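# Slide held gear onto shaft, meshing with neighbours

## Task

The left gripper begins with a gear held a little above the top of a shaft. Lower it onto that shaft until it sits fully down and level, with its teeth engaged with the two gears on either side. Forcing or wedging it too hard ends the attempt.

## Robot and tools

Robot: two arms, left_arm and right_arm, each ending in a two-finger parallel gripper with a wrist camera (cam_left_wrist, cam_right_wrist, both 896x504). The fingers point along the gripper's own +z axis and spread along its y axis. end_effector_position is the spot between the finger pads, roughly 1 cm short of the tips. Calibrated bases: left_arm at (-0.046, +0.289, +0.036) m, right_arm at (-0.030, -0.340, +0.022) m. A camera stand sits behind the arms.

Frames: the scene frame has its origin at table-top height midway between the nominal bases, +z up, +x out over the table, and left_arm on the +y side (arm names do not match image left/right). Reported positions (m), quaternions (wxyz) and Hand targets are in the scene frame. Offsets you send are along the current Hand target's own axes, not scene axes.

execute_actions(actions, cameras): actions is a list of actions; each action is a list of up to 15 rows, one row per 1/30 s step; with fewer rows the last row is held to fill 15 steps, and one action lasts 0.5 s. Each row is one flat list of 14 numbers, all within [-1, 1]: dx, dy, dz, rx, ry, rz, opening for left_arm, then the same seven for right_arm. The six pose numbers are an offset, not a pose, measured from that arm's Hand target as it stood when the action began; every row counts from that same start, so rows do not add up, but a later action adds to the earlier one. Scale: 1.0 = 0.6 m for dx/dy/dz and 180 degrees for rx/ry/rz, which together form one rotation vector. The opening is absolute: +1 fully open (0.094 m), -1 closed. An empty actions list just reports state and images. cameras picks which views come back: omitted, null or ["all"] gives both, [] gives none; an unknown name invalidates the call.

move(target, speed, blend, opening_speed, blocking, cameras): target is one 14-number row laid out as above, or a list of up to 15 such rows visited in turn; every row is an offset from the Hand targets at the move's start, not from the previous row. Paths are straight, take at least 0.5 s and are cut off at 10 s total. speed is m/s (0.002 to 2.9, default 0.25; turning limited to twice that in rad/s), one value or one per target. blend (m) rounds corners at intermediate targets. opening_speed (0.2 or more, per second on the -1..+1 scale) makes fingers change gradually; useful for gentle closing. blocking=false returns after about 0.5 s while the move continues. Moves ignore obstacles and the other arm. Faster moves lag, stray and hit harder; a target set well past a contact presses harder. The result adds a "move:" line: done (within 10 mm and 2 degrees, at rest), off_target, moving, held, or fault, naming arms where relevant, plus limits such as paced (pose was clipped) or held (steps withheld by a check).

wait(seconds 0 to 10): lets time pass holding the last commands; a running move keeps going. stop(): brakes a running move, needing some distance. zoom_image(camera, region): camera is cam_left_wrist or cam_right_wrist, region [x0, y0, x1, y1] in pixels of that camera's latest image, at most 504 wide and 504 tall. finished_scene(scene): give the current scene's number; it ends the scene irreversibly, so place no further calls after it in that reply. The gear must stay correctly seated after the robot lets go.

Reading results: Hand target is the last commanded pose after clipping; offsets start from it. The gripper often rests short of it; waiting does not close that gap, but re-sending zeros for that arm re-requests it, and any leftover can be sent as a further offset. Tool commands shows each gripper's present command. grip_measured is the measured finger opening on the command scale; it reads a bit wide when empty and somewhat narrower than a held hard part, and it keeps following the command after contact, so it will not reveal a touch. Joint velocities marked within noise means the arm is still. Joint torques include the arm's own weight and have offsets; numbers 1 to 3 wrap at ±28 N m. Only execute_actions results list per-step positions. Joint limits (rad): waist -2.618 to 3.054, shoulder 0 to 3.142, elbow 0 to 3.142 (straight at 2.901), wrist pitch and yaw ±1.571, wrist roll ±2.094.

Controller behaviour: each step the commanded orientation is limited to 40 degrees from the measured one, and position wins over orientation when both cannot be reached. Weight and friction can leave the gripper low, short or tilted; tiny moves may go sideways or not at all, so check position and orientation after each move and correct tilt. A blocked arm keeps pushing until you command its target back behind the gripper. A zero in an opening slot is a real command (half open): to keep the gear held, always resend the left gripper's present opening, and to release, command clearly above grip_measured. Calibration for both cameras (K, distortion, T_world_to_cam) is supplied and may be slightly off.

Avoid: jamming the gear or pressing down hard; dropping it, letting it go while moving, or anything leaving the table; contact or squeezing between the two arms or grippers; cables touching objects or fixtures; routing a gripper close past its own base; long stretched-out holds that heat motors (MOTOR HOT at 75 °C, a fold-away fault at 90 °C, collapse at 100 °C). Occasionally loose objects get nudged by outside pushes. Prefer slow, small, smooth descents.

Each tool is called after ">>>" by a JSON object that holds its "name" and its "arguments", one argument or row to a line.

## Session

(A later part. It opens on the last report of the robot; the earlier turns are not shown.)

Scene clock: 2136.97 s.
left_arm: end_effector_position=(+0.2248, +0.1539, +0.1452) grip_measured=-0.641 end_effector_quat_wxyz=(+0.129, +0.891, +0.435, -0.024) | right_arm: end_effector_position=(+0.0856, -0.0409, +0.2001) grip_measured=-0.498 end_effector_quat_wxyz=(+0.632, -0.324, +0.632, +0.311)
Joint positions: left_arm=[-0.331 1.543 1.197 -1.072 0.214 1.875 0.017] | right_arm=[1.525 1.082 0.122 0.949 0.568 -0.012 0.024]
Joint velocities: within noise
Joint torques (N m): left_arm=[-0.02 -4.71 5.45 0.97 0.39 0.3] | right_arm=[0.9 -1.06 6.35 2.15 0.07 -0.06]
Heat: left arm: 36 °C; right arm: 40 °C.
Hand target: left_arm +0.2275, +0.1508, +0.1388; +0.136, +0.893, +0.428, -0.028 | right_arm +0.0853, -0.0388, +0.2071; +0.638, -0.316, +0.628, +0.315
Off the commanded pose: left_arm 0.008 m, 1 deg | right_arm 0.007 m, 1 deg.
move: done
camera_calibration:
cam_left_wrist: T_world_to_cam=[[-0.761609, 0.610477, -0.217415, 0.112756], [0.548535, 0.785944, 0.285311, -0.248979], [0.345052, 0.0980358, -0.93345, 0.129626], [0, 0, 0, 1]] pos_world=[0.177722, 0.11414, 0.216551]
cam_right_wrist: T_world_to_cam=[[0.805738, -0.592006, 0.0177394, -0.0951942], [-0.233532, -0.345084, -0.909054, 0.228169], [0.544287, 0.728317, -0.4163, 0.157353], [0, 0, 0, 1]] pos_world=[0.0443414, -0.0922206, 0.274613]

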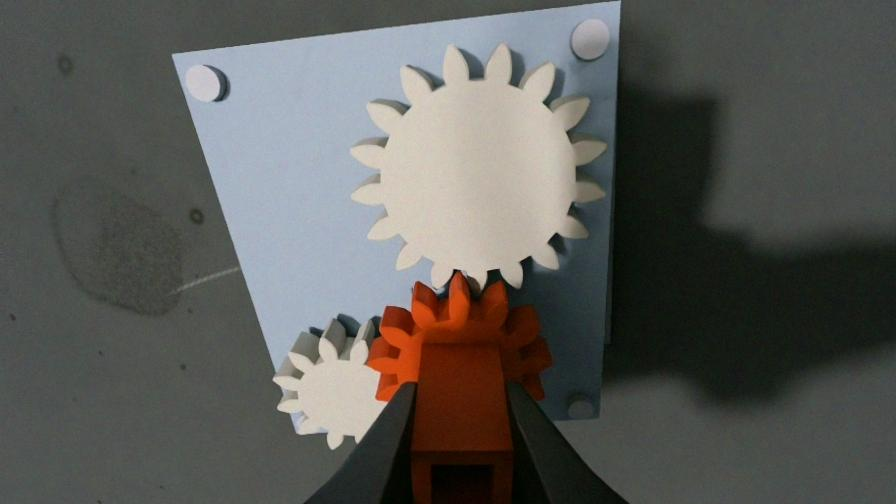

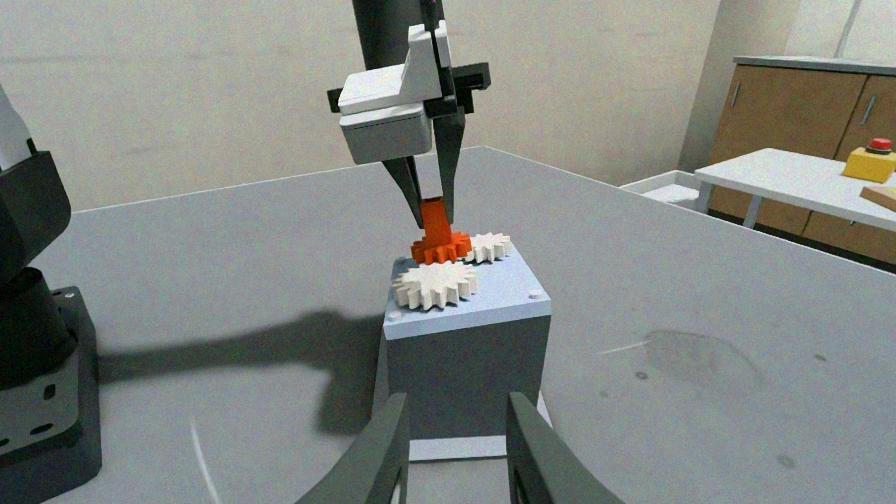

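>>> {"name": "move", "arguments": {
  "target": [0,0,0,0,0,0.03,-1,0,0,0,0,0,0,-0.5],
  "speed": 0.03,
  "cameras": []
}}

>>> {"name": "move", "arguments": {
  "target": [0,0,0,0,0,0.03,-1,0,0,0,0,0,0,-0.5],
  "speed": 0.03,
  "cameras": ["cam_left_wrist"]
}}

>>> {"name": "zoom_image", "arguments": {
  "camera": "cam_left_wrist",
  "region": [254, 254, 554, 454]
}}

Scene clock: 2146.70 s.
left_arm: end_effector_position=(+0.2246, +0.1540, +0.1451) grip_measured=-0.641 end_effector_quat_wxyz=(+0.129, +0.910, +0.393, -0.018) | right_arm: end_effector_position=(+0.0856, -0.0409, +0.2001) grip_measured=-0.498 end_effector_quat_wxyz=(+0.632, -0.324, +0.632, +0.311)
Joint positions: left_arm=[-0.331 1.543 1.197 -1.073 0.214 1.969 0.017] | right_arm=[1.525 1.082 0.122 0.949 0.568 -0.012 0.024]
Joint velocities: within noise
Joint torques (N m): left_arm=[-0.05 -4.78 5.44 0.97 0.42 0.33] | right_arm=[0.85 -1.03 6.32 2.17 0.06 -0.06]
Heat: left arm: 36 °C; right arm: 40 °C.
Hand target: left_arm +0.2276, +0.1508, +0.1388; +0.137, +0.912, +0.386, -0.021 | right_arm +0.0853, -0.0388, +0.2071; +0.638, -0.316, +0.628, +0.315
Off the commanded pose: left_arm 0.008 m, 1 deg | right_arm 0.007 m, 1 deg.
move: done
No camera images: "cameras" was empty.

Scene clock: 2148.70 s.
left_arm: end_effector_position=(+0.2244, +0.1543, +0.1450) grip_measured=-0.641 end_effector_quat_wxyz=(+0.130, +0.928, +0.350, -0.013) | right_arm: end_effector_position=(+0.0856, -0.0409, +0.2001) grip_measured=-0.498 end_effector_quat_wxyz=(+0.632, -0.324, +0.632, +0.311)
Joint positions: left_arm=[-0.331 1.543 1.197 -1.074 0.214 2.063 0.017] | right_arm=[1.525 1.082 0.122 0.949 0.568 -0.012 0.024]
Joint velocities: within noise
Joint torques (N m): left_arm=[-0.09 -4.72 5.49 0.99 0.39 0.3] | right_arm=[0.92 -0.98 6.26 2.14 0.05 -0.05]
Heat: left arm: 36 °C; right arm: 40 °C.
Hand target: left_arm +0.2277, +0.1508, +0.1388; +0.138, +0.929, +0.343, -0.015 | right_arm +0.0853, -0.0388, +0.2071; +0.638, -0.316, +0.628, +0.315
Off the commanded pose: left_arm 0.008 m, 1 deg | right_arm 0.007 m, 1 deg.
move: done
camera_calibration:
cam_left_wrist: T_world_to_cam=[[-0.629139, 0.739509, -0.239395, 0.0656824], [0.666908, 0.671758, 0.322453, -0.263275], [0.399272, 0.0432128, -0.915813, 0.123333], [0, 0, 0, 1]] pos_world=[0.16766, 0.122955, 0.213568]
Images, in order (width x height): cam_left_wrist 896x504.

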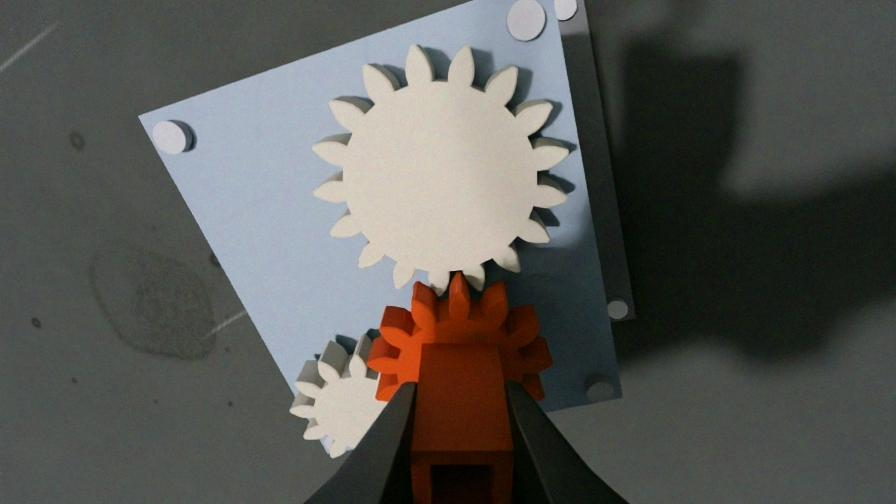

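Scaled by 1.680 from the camera's 896x504 image, which has a finer 1280x720 frame.

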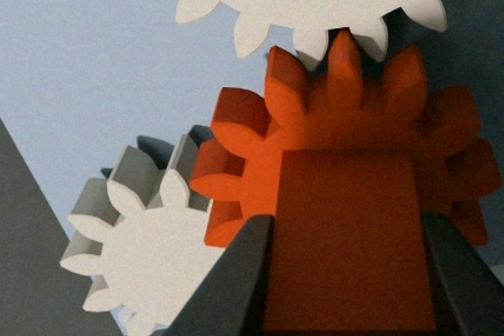

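>>> {"name": "move", "arguments": {
  "target": [-0.0023,0,0,0,0.0167,0,-1,0,0,0,0,0,0,-0.5],
  "speed": 0.03,
  "cameras": []
}}

>>> {"name": "move", "arguments": {
  "target": [0,0,0,0,0,-0.022,-1,0,0,0,0,0,0,-0.5],
  "speed": 0.03,
  "cameras": []
}}

>>> {"name": "move", "arguments": {
  "target": [0,0,0,0,0,-0.022,-1,0,0,0,0,0,0,-0.5],
  "speed": 0.03,
  "cameras": ["cam_left_wrist"]
}}

>>> {"name": "move", "arguments": {
  "target": [0,0,0,0,0,-0.022,-1,0,0,0,0,0,0,-0.5],
  "speed": 0.03,
  "cameras": ["cam_left_wrist"]
}}

>>> {"name": "move", "arguments": {
  "target": [0,0,0,0,0,-0.022,-1,0,0,0,0,0,0,-0.5],
  "speed": 0.03,
  "cameras": ["cam_left_wrist"]
}}

>>> {"name": "move", "arguments": {
  "target": [0,0,0,0,0,-0.022,-1,0,0,0,0,0,0,-0.5],
  "speed": 0.03,
  "cameras": ["cam_left_wrist"]
}}

>>> {"name": "move", "arguments": {
  "target": [0,0,0,0,0,-0.022,-1,0,0,0,0,0,0,-0.5],
  "speed": 0.03
}}

Scene clock: 2175.40 s.
left_arm: end_effector_position=(+0.2234, +0.1538, +0.1443) grip_measured=-0.641 end_effector_quat_wxyz=(+0.124, +0.929, +0.348, +0.002) | right_arm: end_effector_position=(+0.0856, -0.0409, +0.2001) grip_measured=-0.498 end_effector_quat_wxyz=(+0.632, -0.324, +0.632, +0.311)
Joint positions: left_arm=[-0.35 1.525 1.178 -1.055 0.184 2.049 0.017] | right_arm=[1.525 1.082 0.122 0.949 0.568 -0.012 0.024]
Joint velocities: within noise
Joint torques (N m): left_arm=[-1.35 -5.49 4.89 1.16 0.14 0.07] | right_arm=[0.9 -1.01 6.27 2.19 0.06 -0.06]
Heat: left arm: 36 °C; right arm: 40 °C.
Hand target: left_arm +0.2265, +0.1499, +0.1389; +0.129, +0.929, +0.346, +0.009 | right_arm +0.0853, -0.0388, +0.2071; +0.638, -0.316, +0.628, +0.315
Off the commanded pose: left_arm 0.007 m, 1 deg | right_arm 0.007 m, 1 deg.
move: done
No camera images: "cameras" was empty.

Scene clock: 2176.93 s.
left_arm: end_effector_position=(+0.2234, +0.1537, +0.1444) grip_measured=-0.641 end_effector_quat_wxyz=(+0.125, +0.917, +0.378, -0.002) | right_arm: end_effector_position=(+0.0856, -0.0409, +0.2001) grip_measured=-0.498 end_effector_quat_wxyz=(+0.632, -0.324, +0.632, +0.311)
Joint positions: left_arm=[-0.35 1.525 1.178 -1.055 0.184 1.984 0.017] | right_arm=[1.525 1.082 0.122 0.949 0.568 -0.012 0.024]
Joint velocities: within noise
Joint torques (N m): left_arm=[-1.24 -5.45 4.98 1.13 0.13 0.02] | right_arm=[0.87 -1.09 6.46 2.15 0.08 -0.07]
Heat: left arm: 36 °C; right arm: 40 °C.
Hand target: left_arm +0.2265, +0.1499, +0.1389; +0.129, +0.917, +0.378, +0.005 | right_arm +0.0853, -0.0388, +0.2071; +0.638, -0.316, +0.628, +0.315
Off the commanded pose: left_arm 0.007 m, 1 deg | right_arm 0.007 m, 1 deg.
move: done
No camera images: "cameras" was empty.

Scene clock: 2178.50 s.
left_arm: end_effector_position=(+0.2234, +0.1536, +0.1444) grip_measured=-0.641 end_effector_quat_wxyz=(+0.125, +0.904, +0.409, -0.006) | right_arm: end_effector_position=(+0.0856, -0.0409, +0.2001) grip_measured=-0.498 end_effector_quat_wxyz=(+0.632, -0.324, +0.632, +0.311)
Joint positions: left_arm=[-0.351 1.525 1.178 -1.054 0.184 1.916 0.017] | right_arm=[1.525 1.082 0.122 0.949 0.568 -0.012 0.024]
Joint velocities: within noise
Joint torques (N m): left_arm=[-1.2 -5.53 4.93 1.14 0.13 0.03] | right_arm=[0.94 -1.06 6.34 2.16 0.05 -0.04]
Heat: left arm: 36 °C; right arm: 40 °C.
Hand target: left_arm +0.2265, +0.1499, +0.1389; +0.129, +0.903, +0.409, +0.001 | right_arm +0.0853, -0.0388, +0.2071; +0.638, -0.316, +0.628, +0.315
Off the commanded pose: left_arm 0.007 m, 1 deg | right_arm 0.007 m, 1 deg.
move: done
camera_calibration:
cam_left_wrist: T_world_to_cam=[[-0.719549, 0.655873, -0.228213, 0.0969367], [0.578823, 0.748008, 0.324728, -0.254387], [0.383685, 0.101563, -0.917862, 0.118026], [0, 0, 0, 1]] pos_world=[0.171711, 0.114719, 0.21306]
Images, in order (width x height): cam_left_wrist 896x504.

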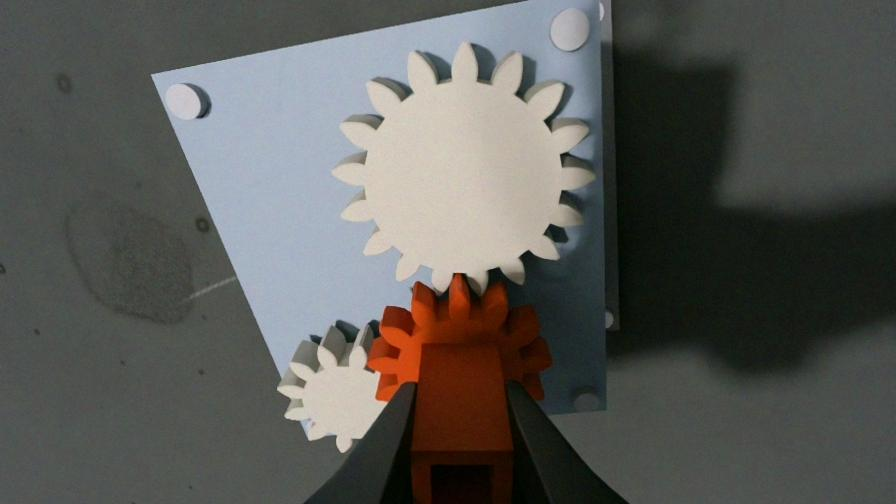

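Scene clock: 2180.07 s.
left_arm: end_effector_position=(+0.2235, +0.1536, +0.1446) grip_measured=-0.641 end_effector_quat_wxyz=(+0.125, +0.889, +0.441, -0.010) | right_arm: end_effector_position=(+0.0856, -0.0409, +0.2001) grip_measured=-0.498 end_effector_quat_wxyz=(+0.632, -0.324, +0.632, +0.311)
Joint positions: left_arm=[-0.351 1.524 1.178 -1.054 0.184 1.845 0.017] | right_arm=[1.525 1.082 0.122 0.949 0.568 -0.012 0.024]
Joint velocities: within noise
Joint torques (N m): left_arm=[-1.17 -5.39 4.89 1.15 0.16 0.08] | right_arm=[0.92 -0.95 6.27 2.18 0.07 -0.05]
Heat: left arm: 36 °C; right arm: 40 °C.
Hand target: left_arm +0.2266, +0.1499, +0.1390; +0.129, +0.888, +0.440, -0.004 | right_arm +0.0853, -0.0388, +0.2071; +0.638, -0.316, +0.628, +0.315
Off the commanded pose: left_arm 0.007 m, 1 deg | right_arm 0.007 m, 1 deg.
move: done
camera_calibration:
cam_left_wrist: T_world_to_cam=[[-0.766086, 0.603588, -0.220895, 0.114424], [0.531269, 0.788086, 0.310924, -0.247995], [0.361754, 0.12084, -0.924409, 0.121019], [0, 0, 0, 1]] pos_world=[0.175632, 0.111753, 0.214255]
Images, in order (width x height): cam_left_wrist 896x504.

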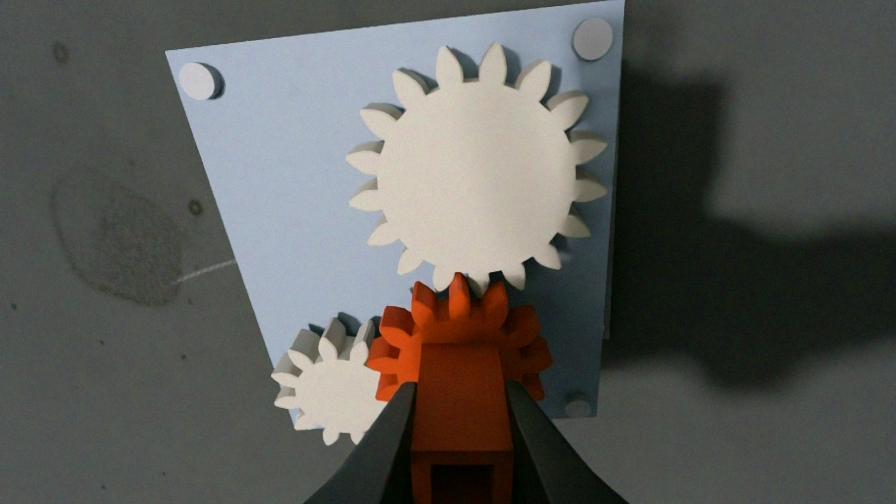

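Scene clock: 2181.63 s.
left_arm: end_effector_position=(+0.2237, +0.1535, +0.1446) grip_measured=-0.641 end_effector_quat_wxyz=(+0.124, +0.873, +0.471, -0.014) | right_arm: end_effector_position=(+0.0856, -0.0409, +0.2001) grip_measured=-0.498 end_effector_quat_wxyz=(+0.632, -0.324, +0.632, +0.311)
Joint positions: left_arm=[-0.351 1.524 1.178 -1.053 0.184 1.776 0.017] | right_arm=[1.525 1.082 0.122 0.949 0.568 -0.012 0.024]
Joint velocities: within noise
Joint torques (N m): left_arm=[-1.22 -5.41 4.96 1.14 0.16 0.09] | right_arm=[0.94 -1.01 6.42 2.17 0.08 -0.05]
Heat: left arm: 36 °C; right arm: 40 °C.
Hand target: left_arm +0.2265, +0.1499, +0.1390; +0.129, +0.873, +0.471, -0.008 | right_arm +0.0853, -0.0388, +0.2071; +0.638, -0.316, +0.628, +0.315
Off the commanded pose: left_arm 0.007 m, 1 deg | right_arm 0.007 m, 1 deg.
move: done
camera_calibration:
cam_left_wrist: T_world_to_cam=[[-0.808233, 0.54911, -0.212691, 0.131161], [0.481623, 0.824238, 0.297775, -0.240582], [0.33882, 0.138234, -0.930641, 0.124337], [0, 0, 0, 1]] pos_world=[0.17975, 0.109087, 0.215249]
Images, in order (width x height): cam_left_wrist 896x504.

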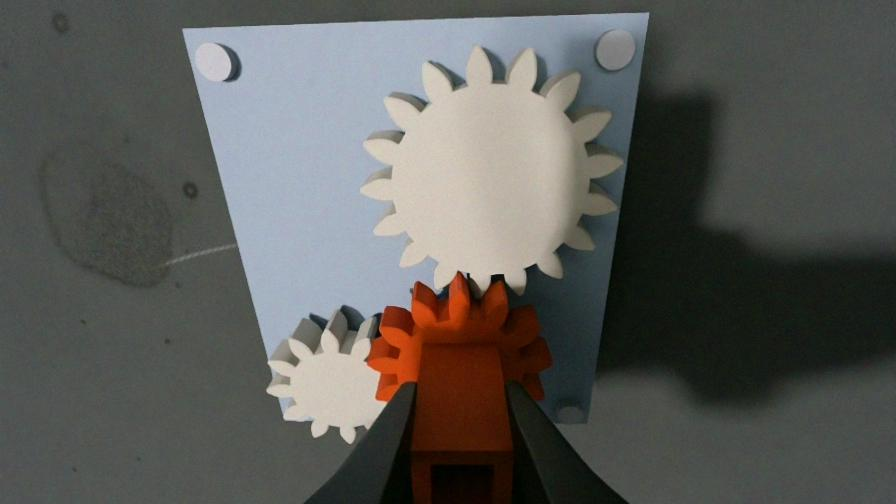

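Scene clock: 2183.23 s.
left_arm: end_effector_position=(+0.2239, +0.1534, +0.1446) grip_measured=-0.641 end_effector_quat_wxyz=(+0.124, +0.856, +0.502, -0.018) | right_arm: end_effector_position=(+0.0856, -0.0409, +0.2001) grip_measured=-0.498 end_effector_quat_wxyz=(+0.632, -0.324, +0.632, +0.311)
Joint positions: left_arm=[-0.351 1.524 1.178 -1.052 0.184 1.705 0.017] | right_arm=[1.525 1.082 0.122 0.949 0.568 -0.012 0.024]
Joint velocities: within noise
Joint torques (N m): left_arm=[-1.26 -5.42 4.92 1.14 0.15 0.09] | right_arm=[0.94 -0.94 6.45 2.15 0.07 -0.08]
Heat: left arm: 36 °C; right arm: 40 °C.
Hand target: left_arm +0.2266, +0.1499, +0.1390; +0.129, +0.856, +0.501, -0.013 | right_arm +0.0853, -0.0388, +0.2071; +0.638, -0.316, +0.628, +0.315
Off the commanded pose: left_arm 0.007 m, 1 deg | right_arm 0.007 m, 1 deg.
move: done
camera_calibration:
cam_left_wrist: T_world_to_cam=[[-0.847026, 0.49112, -0.203341, 0.1476], [0.42867, 0.857326, 0.285017, -0.231991], [0.314308, 0.154251, -0.936706, 0.128223], [0, 0, 0, 1]] pos_world=[0.184167, 0.106624, 0.216242]
Images, in order (width x height): cam_left_wrist 896x504.

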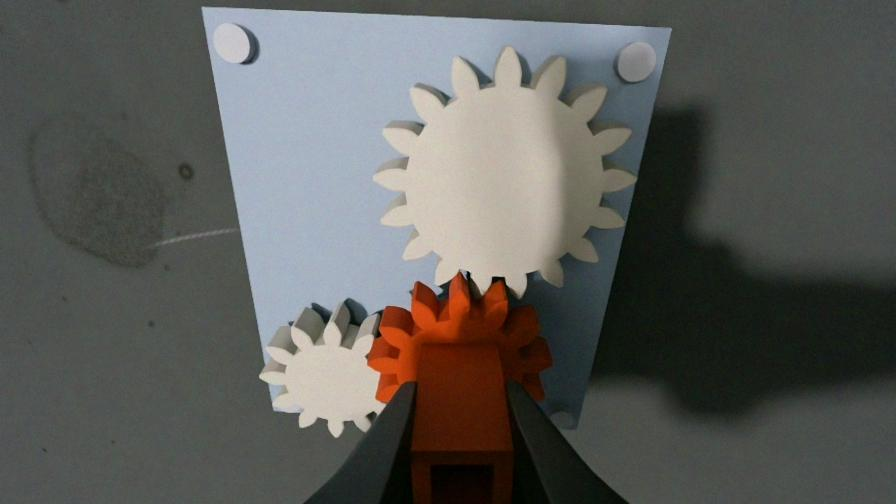

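Scene clock: 2184.77 s.
left_arm: end_effector_position=(+0.2240, +0.1534, +0.1447) grip_measured=-0.641 end_effector_quat_wxyz=(+0.124, +0.840, +0.527, -0.022) | right_arm: end_effector_position=(+0.0856, -0.0409, +0.2001) grip_measured=-0.498 end_effector_quat_wxyz=(+0.632, -0.324, +0.632, +0.311)
Joint positions: left_arm=[-0.351 1.524 1.178 -1.052 0.184 1.644 0.017] | right_arm=[1.525 1.082 0.122 0.949 0.568 -0.012 0.024]
Joint velocities: within noise
Joint torques (N m): left_arm=[-1.13 -5.46 4.88 1.12 0.14 0] | right_arm=[0.92 -1.01 6.37 2.15 0.07 -0.07]
Heat: left arm: 36 °C; right arm: 40 °C.
Hand target: left_arm +0.2266, +0.1499, +0.1390; +0.128, +0.838, +0.530, -0.017 | right_arm +0.0853, -0.0388, +0.2071; +0.638, -0.316, +0.628, +0.315
Off the commanded pose: left_arm 0.007 m, 1 deg | right_arm 0.007 m, 1 deg.
move: done
camera_calibration:
cam_left_wrist: T_world_to_cam=[[-0.877172, 0.438996, -0.194556, 0.161215], [0.381002, 0.882911, 0.274418, -0.223707], [0.292244, 0.166585, -0.941723, 0.131972], [0, 0, 0, 1]] pos_world=[0.188078, 0.104756, 0.217036]
cam_right_wrist: T_world_to_cam=[[0.805738, -0.592006, 0.0177394, -0.0951942], [-0.233532, -0.345084, -0.909054, 0.228169], [0.544287, 0.728317, -0.4163, 0.157353], [0, 0, 0, 1]] pos_world=[0.0443414, -0.0922206, 0.274613]

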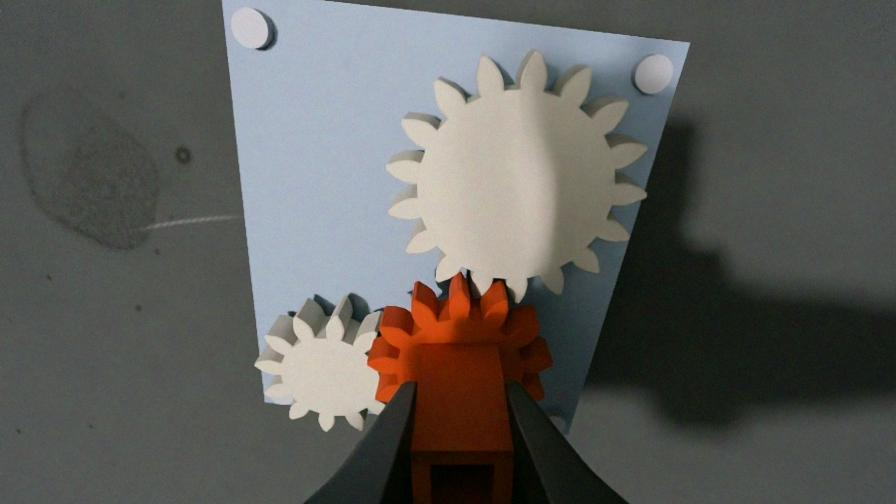

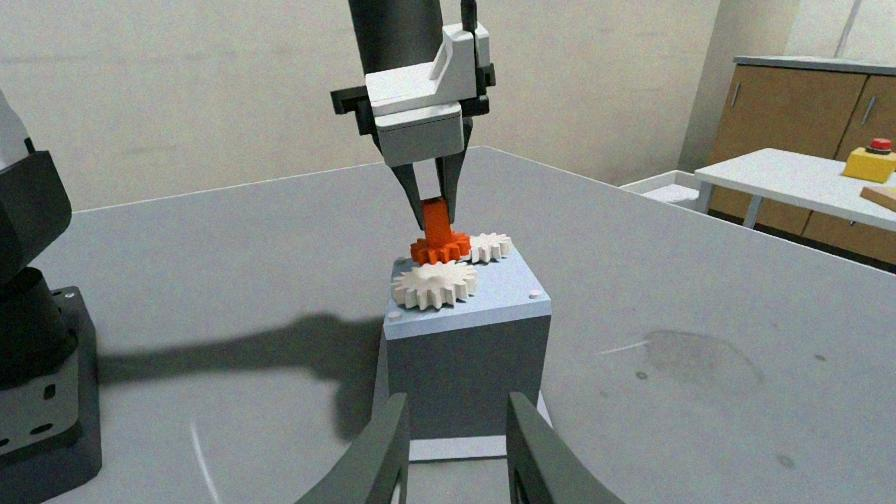

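>>> {"name": "move", "arguments": {
  "target": [0.0023,0,0,0,-0.0167,0,-1,0,0,0,0,0,0,-0.5],
  "speed": 0.03,
  "cameras": ["cam_left_wrist"]
}}

>>> {"name": "zoom_image", "arguments": {
  "camera": "cam_left_wrist",
  "region": [254, 250, 554, 450]
}}

>>> {"name": "move", "arguments": {
  "target": [0,0,0,0,0,-0.022,-1,0,0,0,0,0,0,-0.5],
  "speed": 0.03,
  "cameras": ["cam_left_wrist"]
}}

>>> {"name": "zoom_image", "arguments": {
  "camera": "cam_left_wrist",
  "region": [254, 250, 554, 450]
}}

>>> {"name": "move", "arguments": {
  "target": [0,0,0,0,0,-0.022,-1,0,0,0,0,0,0,-0.5],
  "speed": 0.03,
  "cameras": ["cam_left_wrist"]
}}

>>> {"name": "zoom_image", "arguments": {
  "camera": "cam_left_wrist",
  "region": [254, 250, 554, 450]
}}

Scene clock: 2214.10 s.
left_arm: end_effector_position=(+0.2243, +0.1540, +0.1449) grip_measured=-0.641 end_effector_quat_wxyz=(+0.134, +0.836, +0.531, -0.035) | right_arm: end_effector_position=(+0.0856, -0.0409, +0.2001) grip_measured=-0.498 end_effector_quat_wxyz=(+0.632, -0.324, +0.632, +0.311)
Joint positions: left_arm=[-0.327 1.524 1.174 -1.05 0.221 1.653 0.017] | right_arm=[1.525 1.082 0.122 0.949 0.568 -0.012 0.024]
Joint velocities: within noise
Joint torques (N m): left_arm=[0.01 -4.7 5.38 1.03 0.42 0.27] | right_arm=[0.81 -0.99 6.35 2.12 0.07 -0.05]
Heat: left arm: 35 °C; right arm: 40 °C.
Hand target: left_arm +0.2272, +0.1511, +0.1388; +0.142, +0.837, +0.526, -0.039 | right_arm +0.0853, -0.0388, +0.2071; +0.638, -0.316, +0.628, +0.315
Off the commanded pose: left_arm 0.007 m, 1 deg | right_arm 0.007 m, 1 deg.
move: done
camera_calibration:
cam_left_wrist: T_world_to_cam=[[-0.883223, 0.425073, -0.198068, 0.165296], [0.376576, 0.894585, 0.240641, -0.220335], [0.279478, 0.137952, -0.95019, 0.140578], [0, 0, 0, 1]] pos_world=[0.189677, 0.107452, 0.219337]
Images, in order (width x height): cam_left_wrist 896x504.

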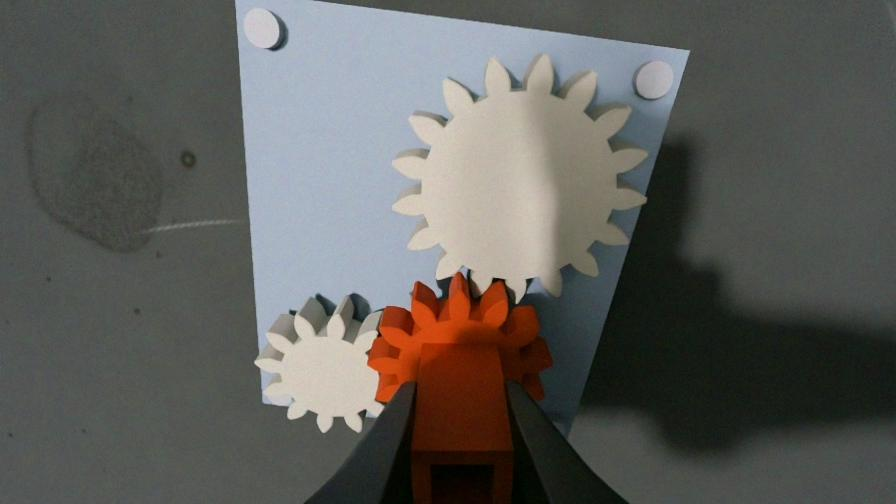

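Scaled by 1.680 from the camera's 896x504 image, which has a finer 1280x720 frame.

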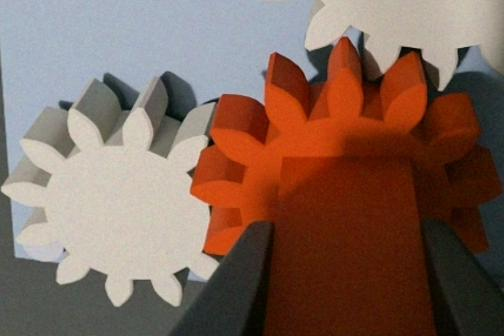

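Scene clock: 2215.67 s.
left_arm: end_effector_position=(+0.2245, +0.1539, +0.1450) grip_measured=-0.641 end_effector_quat_wxyz=(+0.134, +0.823, +0.551, -0.038) | right_arm: end_effector_position=(+0.0856, -0.0409, +0.2001) grip_measured=-0.498 end_effector_quat_wxyz=(+0.632, -0.324, +0.632, +0.311)
Joint positions: left_arm=[-0.327 1.524 1.174 -1.049 0.222 1.605 0.017] | right_arm=[1.525 1.082 0.122 0.949 0.568 -0.012 0.024]
Joint velocities: within noise
Joint torques (N m): left_arm=[0.13 -4.67 5.37 1.03 0.39 0.11] | right_arm=[0.83 -1.02 6.32 2.14 0.06 -0.06]
Heat: left arm: 35 °C; right arm: 40 °C.
Hand target: left_arm +0.2272, +0.1511, +0.1388; +0.141, +0.819, +0.555, -0.044 | right_arm +0.0853, -0.0388, +0.2071; +0.638, -0.316, +0.628, +0.315
Off the commanded pose: left_arm 0.007 m, 1 deg | right_arm 0.007 m, 1 deg.
move: done
camera_calibration:
cam_left_wrist: T_world_to_cam=[[-0.904326, 0.38257, -0.189303, 0.175425], [0.337452, 0.912363, 0.231776, -0.213052], [0.261383, 0.14572, -0.954172, 0.144044], [0, 0, 0, 1]] pos_world=[0.192885, 0.106278, 0.220031]
Images, in order (width x height): cam_left_wrist 896x504.

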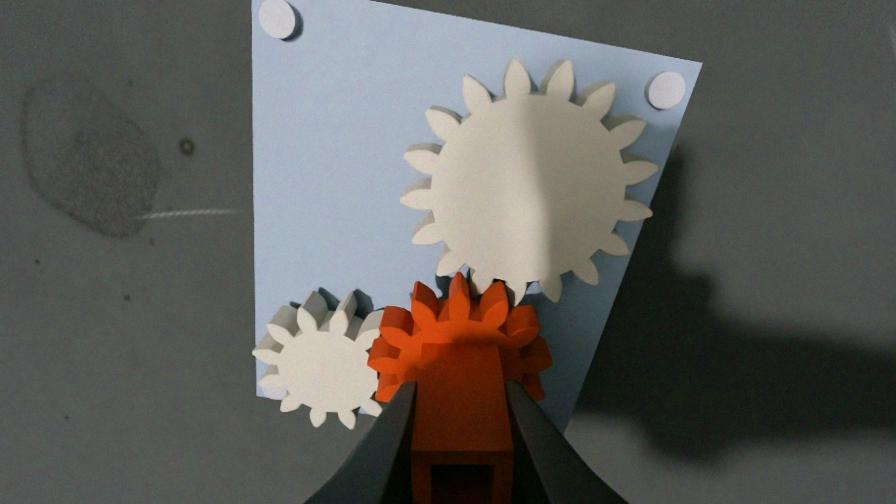

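Scaled by 1.680 from the camera's 896x504 image, which has a finer 1280x720 frame.

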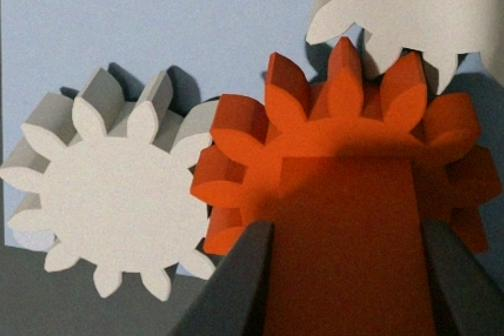

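Scene clock: 2217.27 s.
left_arm: end_effector_position=(+0.2248, +0.1538, +0.1450) grip_measured=-0.641 end_effector_quat_wxyz=(+0.133, +0.803, +0.579, -0.043) | right_arm: end_effector_position=(+0.0856, -0.0409, +0.2001) grip_measured=-0.498 end_effector_quat_wxyz=(+0.632, -0.324, +0.632, +0.311)
Joint positions: left_arm=[-0.327 1.524 1.174 -1.047 0.222 1.535 0.017] | right_arm=[1.525 1.082 0.122 0.949 0.568 -0.012 0.024]
Joint velocities: within noise
Joint torques (N m): left_arm=[0.13 -4.72 5.39 1.05 0.41 0.1] | right_arm=[0.84 -1.02 6.39 2.16 0.07 -0.05]
Heat: left arm: 35 °C; right arm: 40 °C.
Hand target: left_arm +0.2272, +0.1511, +0.1388; +0.139, +0.799, +0.583, -0.049 | right_arm +0.0853, -0.0388, +0.2071; +0.638, -0.316, +0.628, +0.315
Off the commanded pose: left_arm 0.007 m, 1 deg | right_arm 0.007 m, 1 deg.
move: done
camera_calibration:
cam_left_wrist: T_world_to_cam=[[-0.930833, 0.320232, -0.176069, 0.18951], [0.279806, 0.934442, 0.220288, -0.201768], [0.235069, 0.155786, -0.959413, 0.149163], [0, 0, 0, 1]] pos_world=[0.197794, 0.104615, 0.220922]
Images, in order (width x height): cam_left_wrist 896x504.

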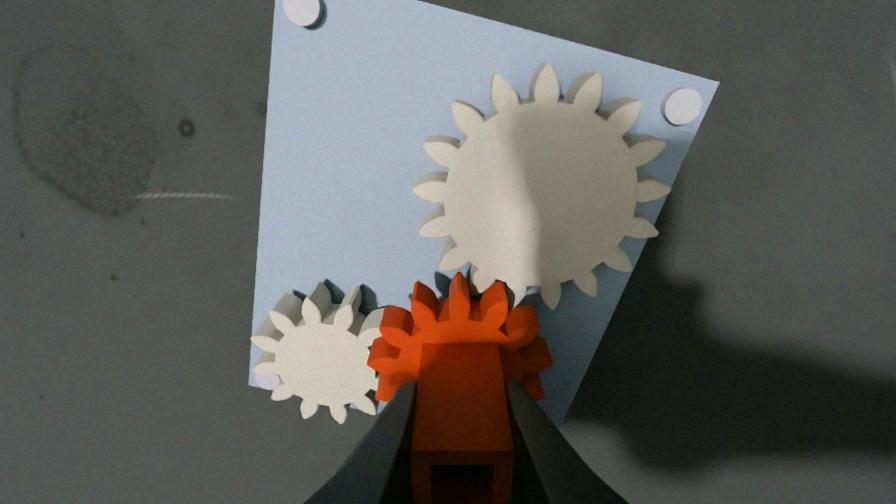

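Scaled by 1.680 from the camera's 896x504 image, which has a finer 1280x720 frame.

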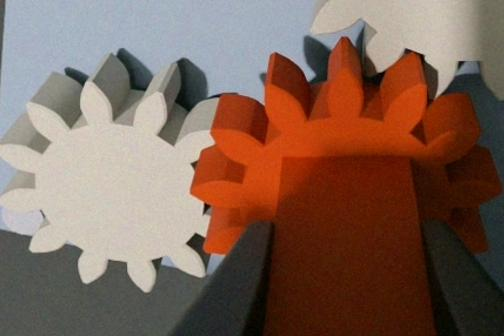

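>>> {"name": "execute_actions", "arguments": {
  "actions": [],
  "cameras": ["cam_right_wrist"]
}}

>>> {"name": "zoom_image", "arguments": {
  "camera": "cam_right_wrist",
  "region": [380, 220, 520, 320]
}}

Scene clock: 2223.80 s.
left_arm: end_effector_position=(+0.2248, +0.1538, +0.1450) grip_measured=-0.641 end_effector_quat_wxyz=(+0.133, +0.803, +0.580, -0.043) | right_arm: end_effector_position=(+0.0856, -0.0409, +0.2001) grip_measured=-0.498 end_effector_quat_wxyz=(+0.632, -0.324, +0.632, +0.311)
Joint positions: left_arm=[-0.327 1.524 1.174 -1.047 0.222 1.534 0.017] | right_arm=[1.525 1.082 0.122 0.949 0.568 -0.012 0.024]
Joint velocities: within noise
Joint torques (N m): left_arm=[0.05 -4.71 5.44 1.03 0.38 0.1] | right_arm=[0.83 -0.92 6.31 2.16 0.07 -0.07]
Heat: left arm: 35 °C; right arm: 40 °C.
Hand target: left_arm +0.2272, +0.1511, +0.1388; +0.139, +0.799, +0.583, -0.049 | right_arm +0.0853, -0.0388, +0.2071; +0.638, -0.316, +0.628, +0.315
Tool commands: left_gripper/opening=-1.0 right_gripper/opening=-0.5
Off the commanded pose: left_arm 0.007 m, 1 deg | right_arm 0.007 m, 1 deg.
camera_calibration:
cam_right_wrist: T_world_to_cam=[[0.805738, -0.592006, 0.0177394, -0.0951942], [-0.233532, -0.345084, -0.909054, 0.228169], [0.544287, 0.728317, -0.4163, 0.157353], [0, 0, 0, 1]] pos_world=[0.0443414, -0.0922206, 0.274613]
Images, in order (width x height): cam_right_wrist 896x504.

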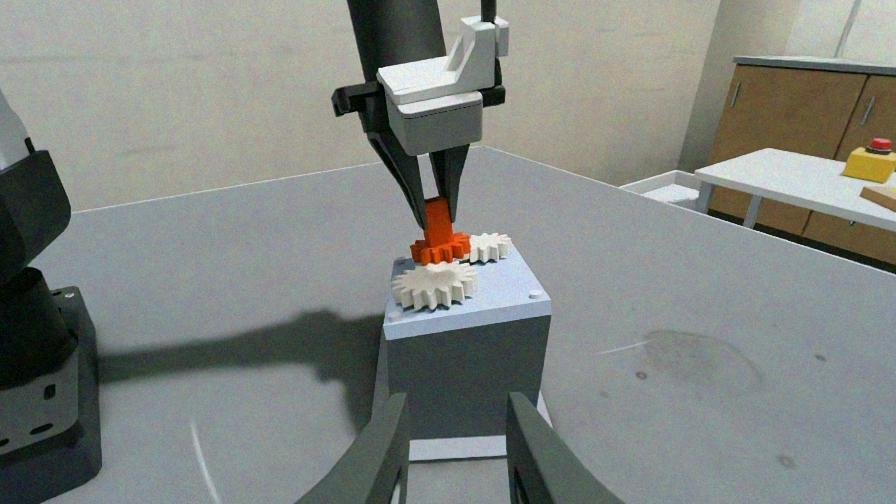

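Scaled by 3.600 from the camera's 896x504 image, which has a finer 1280x720 frame.

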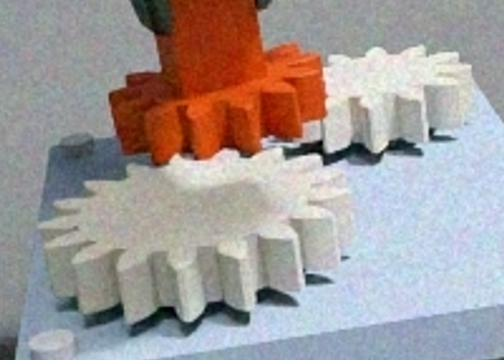

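>>> {"name": "execute_actions", "arguments": {
  "actions": [],
  "cameras": ["cam_left_wrist"]
}}

>>> {"name": "zoom_image", "arguments": {
  "camera": "cam_left_wrist",
  "region": [400, 240, 560, 340]
}}

>>> {"name": "zoom_image", "arguments": {
  "camera": "cam_left_wrist",
  "region": [240, 270, 440, 430]
}}

>>> {"name": "zoom_image", "arguments": {
  "camera": "cam_left_wrist",
  "region": [404, 54, 684, 320]
}}

Scene clock: 2262.00 s.
left_arm: end_effector_position=(+0.2248, +0.1538, +0.1450) grip_measured=-0.641 end_effector_quat_wxyz=(+0.133, +0.803, +0.580, -0.043) | right_arm: end_effector_position=(+0.0856, -0.0409, +0.2001) grip_measured=-0.498 end_effector_quat_wxyz=(+0.632, -0.324, +0.632, +0.311)
Joint positions: left_arm=[-0.327 1.524 1.174 -1.047 0.222 1.534 0.017] | right_arm=[1.525 1.082 0.122 0.949 0.568 -0.012 0.024]
Joint velocities: within noise
Joint torques (N m): left_arm=[0.1 -4.75 5.38 1.05 0.42 0.08] | right_arm=[0.88 -1.01 6.37 2.16 0.04 -0.09]
Heat: left arm: 36 °C; right arm: 40 °C.
Hand target: left_arm +0.2272, +0.1511, +0.1388; +0.139, +0.799, +0.583, -0.049 | right_arm +0.0853, -0.0388, +0.2071; +0.638, -0.316, +0.628, +0.315
Tool commands: left_gripper/opening=-1.0 right_gripper/opening=-0.5
Off the commanded pose: left_arm 0.007 m, 1 deg | right_arm 0.007 m, 1 deg.
camera_calibration:
cam_left_wrist: T_world_to_cam=[[-0.93112, 0.319478, -0.175922, 0.189613], [0.279108, 0.934685, 0.220144, -0.201623], [0.234763, 0.155879, -0.959473, 0.149227], [0, 0, 0, 1]] pos_world=[0.197794, 0.104616, 0.220922]
Images, in order (width x height): cam_left_wrist 896x504.

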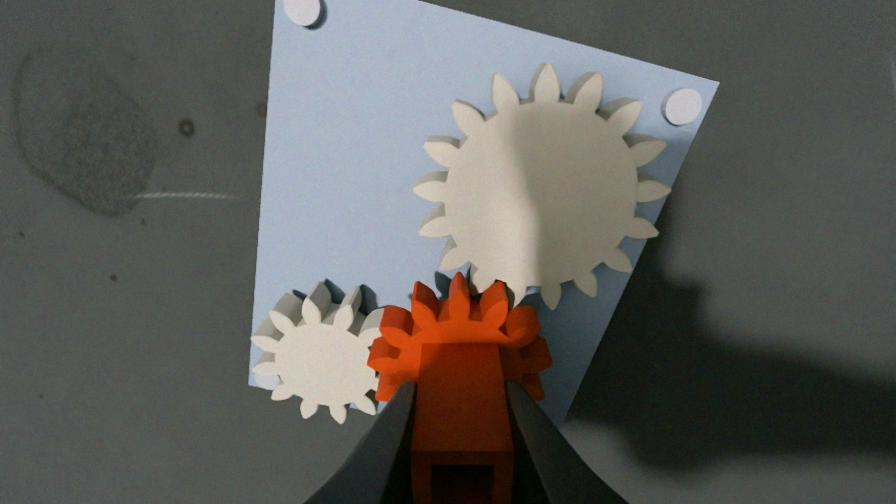

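Scaled by 3.150 from the camera's 896x504 image, which has a finer 1280x720 frame.

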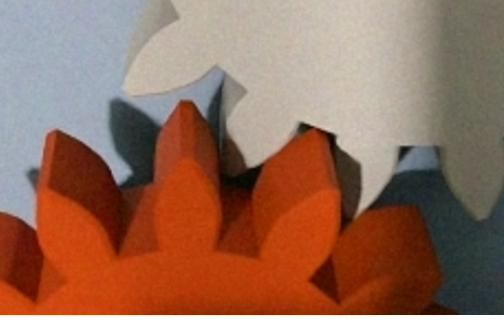

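Scaled by 2.520 from the camera's 896x504 image, which has a finer 1280x720 frame.

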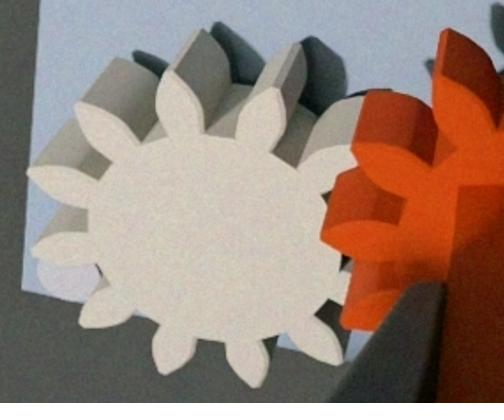

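Scaled by 1.800 from the camera's 896x504 image, which has a finer 1280x720 frame.

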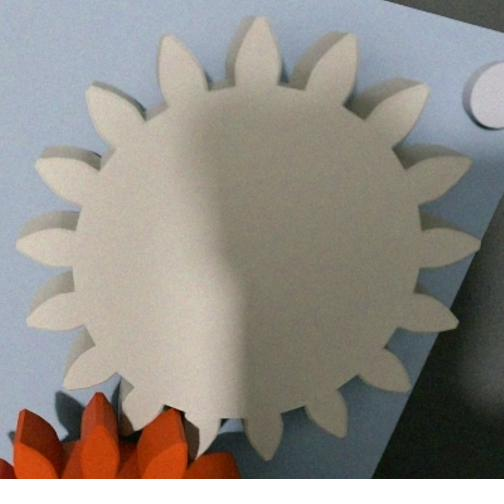

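>>> {"name": "move", "arguments": {
  "target": [-0.0024,-0.0031,0,-0.0222,0.0167,0,-1,0,0,0,0,0,0,-0.5],
  "speed": 0.02,
  "cameras": ["cam_left_wrist"]
}}

>>> {"name": "zoom_image", "arguments": {
  "camera": "cam_left_wrist",
  "region": [240, 230, 560, 430]
}}

>>> {"name": "move", "arguments": {
  "target": [0,0,0,0,0,-0.021,-1,0,0,0,0,0,0,-0.5],
  "speed": 0.02,
  "cameras": ["cam_left_wrist"]
}}

>>> {"name": "zoom_image", "arguments": {
  "camera": "cam_left_wrist",
  "region": [240, 230, 560, 430]
}}

Scene clock: 2398.23 s.
left_arm: end_effector_position=(+0.2233, +0.1535, +0.1435) grip_measured=-0.641 end_effector_quat_wxyz=(+0.147, +0.795, +0.588, -0.012) | right_arm: end_effector_position=(+0.0856, -0.0409, +0.2001) grip_measured=-0.498 end_effector_quat_wxyz=(+0.632, -0.324, +0.632, +0.311)
Joint positions: left_arm=[-0.356 1.464 1.106 -0.975 0.177 1.481 0.017] | right_arm=[1.525 1.082 0.122 0.949 0.568 -0.012 0.024]
Joint velocities: within noise
Joint torques (N m): left_arm=[-1.21 -5.27 5.15 1.23 0.13 0.09] | right_arm=[0.92 -0.96 6.31 2.16 0.08 -0.1]
Heat: left arm: 36 °C; right arm: 40 °C.
Hand target: left_arm +0.2249, +0.1503, +0.1388; +0.152, +0.795, +0.588, -0.008 | right_arm +0.0853, -0.0388, +0.2071; +0.638, -0.316, +0.628, +0.315
Off the commanded pose: left_arm 0.006 m, 1 deg | right_arm 0.007 m, 1 deg.
move: done
camera_calibration:
cam_left_wrist: T_world_to_cam=[[-0.928333, 0.292075, -0.22998, 0.199345], [0.234106, 0.939875, 0.248656, -0.195461], [0.288779, 0.176995, -0.940893, 0.130206], [0, 0, 0, 1]] pos_world=[0.193216, 0.102439, 0.216958]
Images, in order (width x height): cam_left_wrist 896x504.

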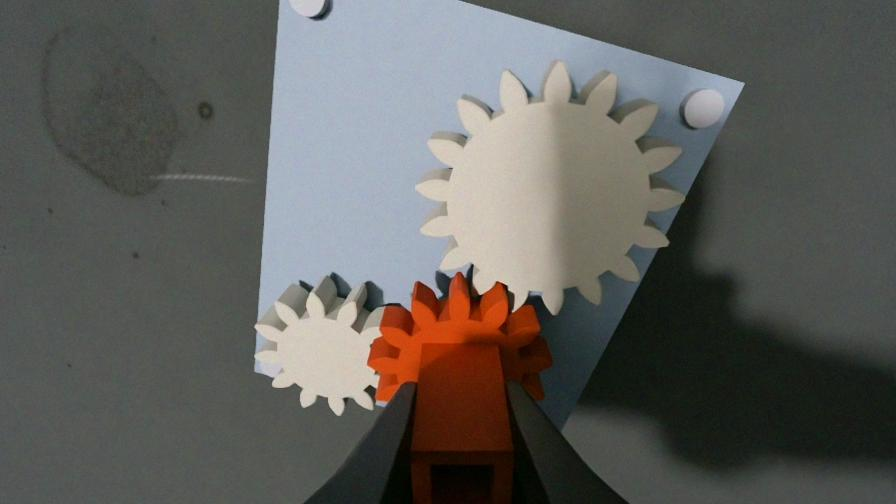

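Scaled by 1.575 from the camera's 896x504 image, which has a finer 1280x720 frame.

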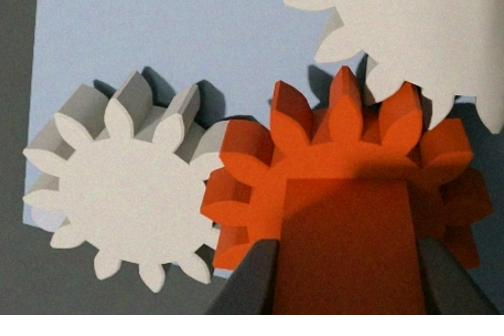

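Scene clock: 2400.23 s.
left_arm: end_effector_position=(+0.2236, +0.1531, +0.1436) grip_measured=-0.641 end_effector_quat_wxyz=(+0.147, +0.776, +0.613, -0.016) | right_arm: end_effector_position=(+0.0856, -0.0409, +0.2001) grip_measured=-0.498 end_effector_quat_wxyz=(+0.632, -0.324, +0.632, +0.311)
Joint positions: left_arm=[-0.356 1.464 1.106 -0.973 0.177 1.416 0.017] | right_arm=[1.525 1.082 0.122 0.949 0.568 -0.012 0.024]
Joint velocities: within noise
Joint torques (N m): left_arm=[-1.05 -5.27 5.11 1.21 0.13 0.08] | right_arm=[0.91 -0.98 6.35 2.17 0.05 -0.06]
Heat: left arm: 35 °C; right arm: 40 °C.
Hand target: left_arm +0.2249, +0.1503, +0.1388; +0.151, +0.775, +0.614, -0.013 | right_arm +0.0853, -0.0388, +0.2071; +0.638, -0.316, +0.628, +0.315
Off the commanded pose: left_arm 0.006 m, 1 deg | right_arm 0.007 m, 1 deg.
move: done
camera_calibration:
cam_left_wrist: T_world_to_cam=[[-0.947603, 0.232201, -0.219386, 0.211802], [0.179495, 0.955126, 0.23562, -0.1834], [0.264252, 0.183896, -0.946759, 0.135485], [0, 0, 0, 1]] pos_world=[0.197821, 0.101074, 0.217951]
Images, in order (width x height): cam_left_wrist 896x504.

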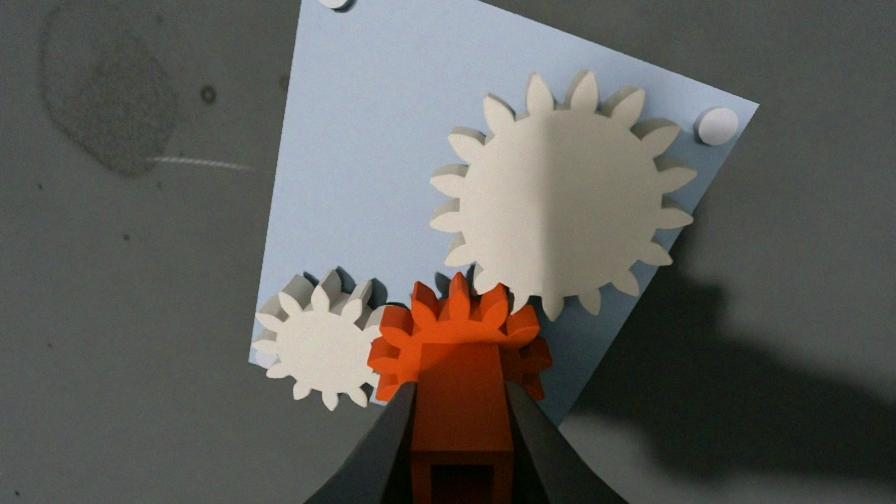

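Scaled by 1.575 from the camera's 896x504 image, which has a finer 1280x720 frame.

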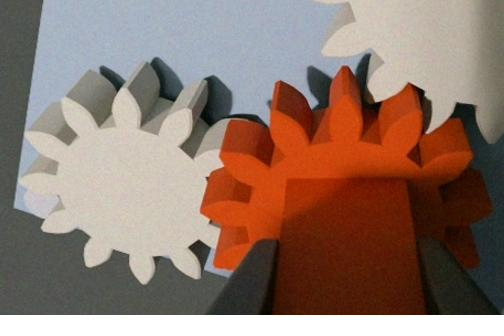

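>>> {"name": "move", "arguments": {
  "target": [0,0,0,0,0,-0.021,-1,0,0,0,0,0,0,-0.5],
  "speed": 0.02,
  "cameras": []
}}

>>> {"name": "move", "arguments": {
  "target": [0.0024,0.0031,0,0.0222,-0.0167,0,-1,0,0,0,0,0,0,-0.5],
  "speed": 0.02,
  "cameras": ["cam_left_wrist"]
}}

>>> {"name": "zoom_image", "arguments": {
  "camera": "cam_left_wrist",
  "region": [240, 250, 440, 410]
}}

>>> {"name": "zoom_image", "arguments": {
  "camera": "cam_left_wrist",
  "region": [404, 54, 720, 320]
}}

Scene clock: 2415.17 s.
left_arm: end_effector_position=(+0.2238, +0.1530, +0.1437) grip_measured=-0.641 end_effector_quat_wxyz=(+0.147, +0.755, +0.638, -0.021) | right_arm: end_effector_position=(+0.0856, -0.0409, +0.2001) grip_measured=-0.498 end_effector_quat_wxyz=(+0.632, -0.324, +0.632, +0.311)
Joint positions: left_arm=[-0.356 1.464 1.106 -0.971 0.177 1.351 0.017] | right_arm=[1.525 1.082 0.122 0.949 0.568 -0.012 0.024]
Joint velocities: within noise
Joint torques (N m): left_arm=[-1.21 -5.27 5.14 1.23 0.14 0.04] | right_arm=[0.85 -0.94 6.46 2.18 0.07 -0.05]
Heat: left arm: 35 °C; right arm: 40 °C.
Hand target: left_arm +0.2249, +0.1503, +0.1387; +0.151, +0.754, +0.639, -0.018 | right_arm +0.0853, -0.0388, +0.2071; +0.638, -0.316, +0.628, +0.315
Off the commanded pose: left_arm 0.006 m, 1 deg | right_arm 0.007 m, 1 deg.
move: done
No camera images: "cameras" was empty.

Scene clock: 2417.67 s.
left_arm: end_effector_position=(+0.2252, +0.1544, +0.1443) grip_measured=-0.641 end_effector_quat_wxyz=(+0.143, +0.755, +0.638, -0.049) | right_arm: end_effector_position=(+0.0856, -0.0409, +0.2001) grip_measured=-0.498 end_effector_quat_wxyz=(+0.632, -0.324, +0.632, +0.311)
Joint positions: left_arm=[-0.319 1.501 1.143 -1.013 0.232 1.387 0.017] | right_arm=[1.525 1.082 0.122 0.949 0.568 -0.012 0.024]
Joint velocities: within noise
Joint torques (N m): left_arm=[-0.09 -3.11 7.46 0.82 0.4 0.25] | right_arm=[0.83 -1.01 6.31 2.19 0.06 -0.05]
Heat: left arm: 35 °C; right arm: 40 °C.
Hand target: left_arm +0.2269, +0.1515, +0.1388; +0.141, +0.758, +0.634, -0.060 | right_arm +0.0853, -0.0388, +0.2071; +0.638, -0.316, +0.628, +0.315
Off the commanded pose: left_arm 0.006 m, 1 deg | right_arm 0.007 m, 1 deg.
move: done
camera_calibration:
cam_left_wrist: T_world_to_cam=[[-0.970648, 0.173745, -0.166297, 0.21967], [0.142104, 0.972168, 0.18627, -0.172188], [0.194032, 0.157171, -0.968323, 0.158637], [0, 0, 0, 1]] pos_world=[0.20691, 0.104296, 0.222216]
Images, in order (width x height): cam_left_wrist 896x504.

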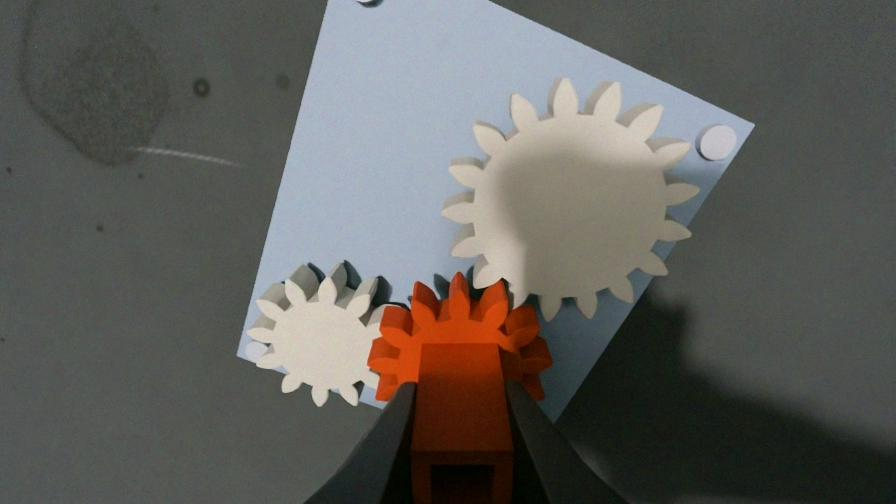

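Scaled by 2.520 from the camera's 896x504 image, which has a finer 1280x720 frame.

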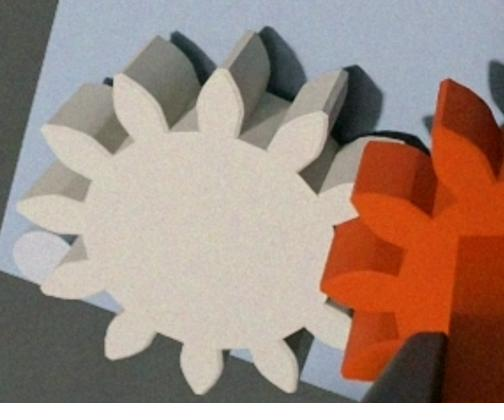

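Scaled by 1.595 from the camera's 896x504 image, which has a finer 1280x720 frame.

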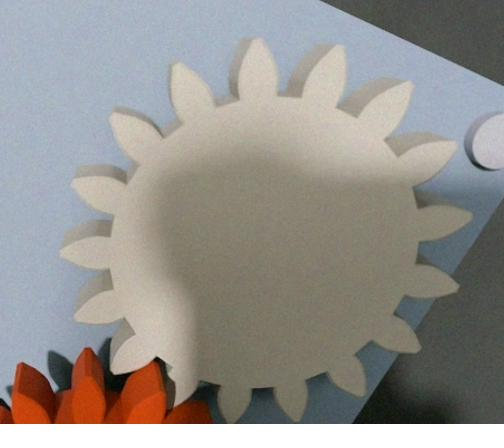

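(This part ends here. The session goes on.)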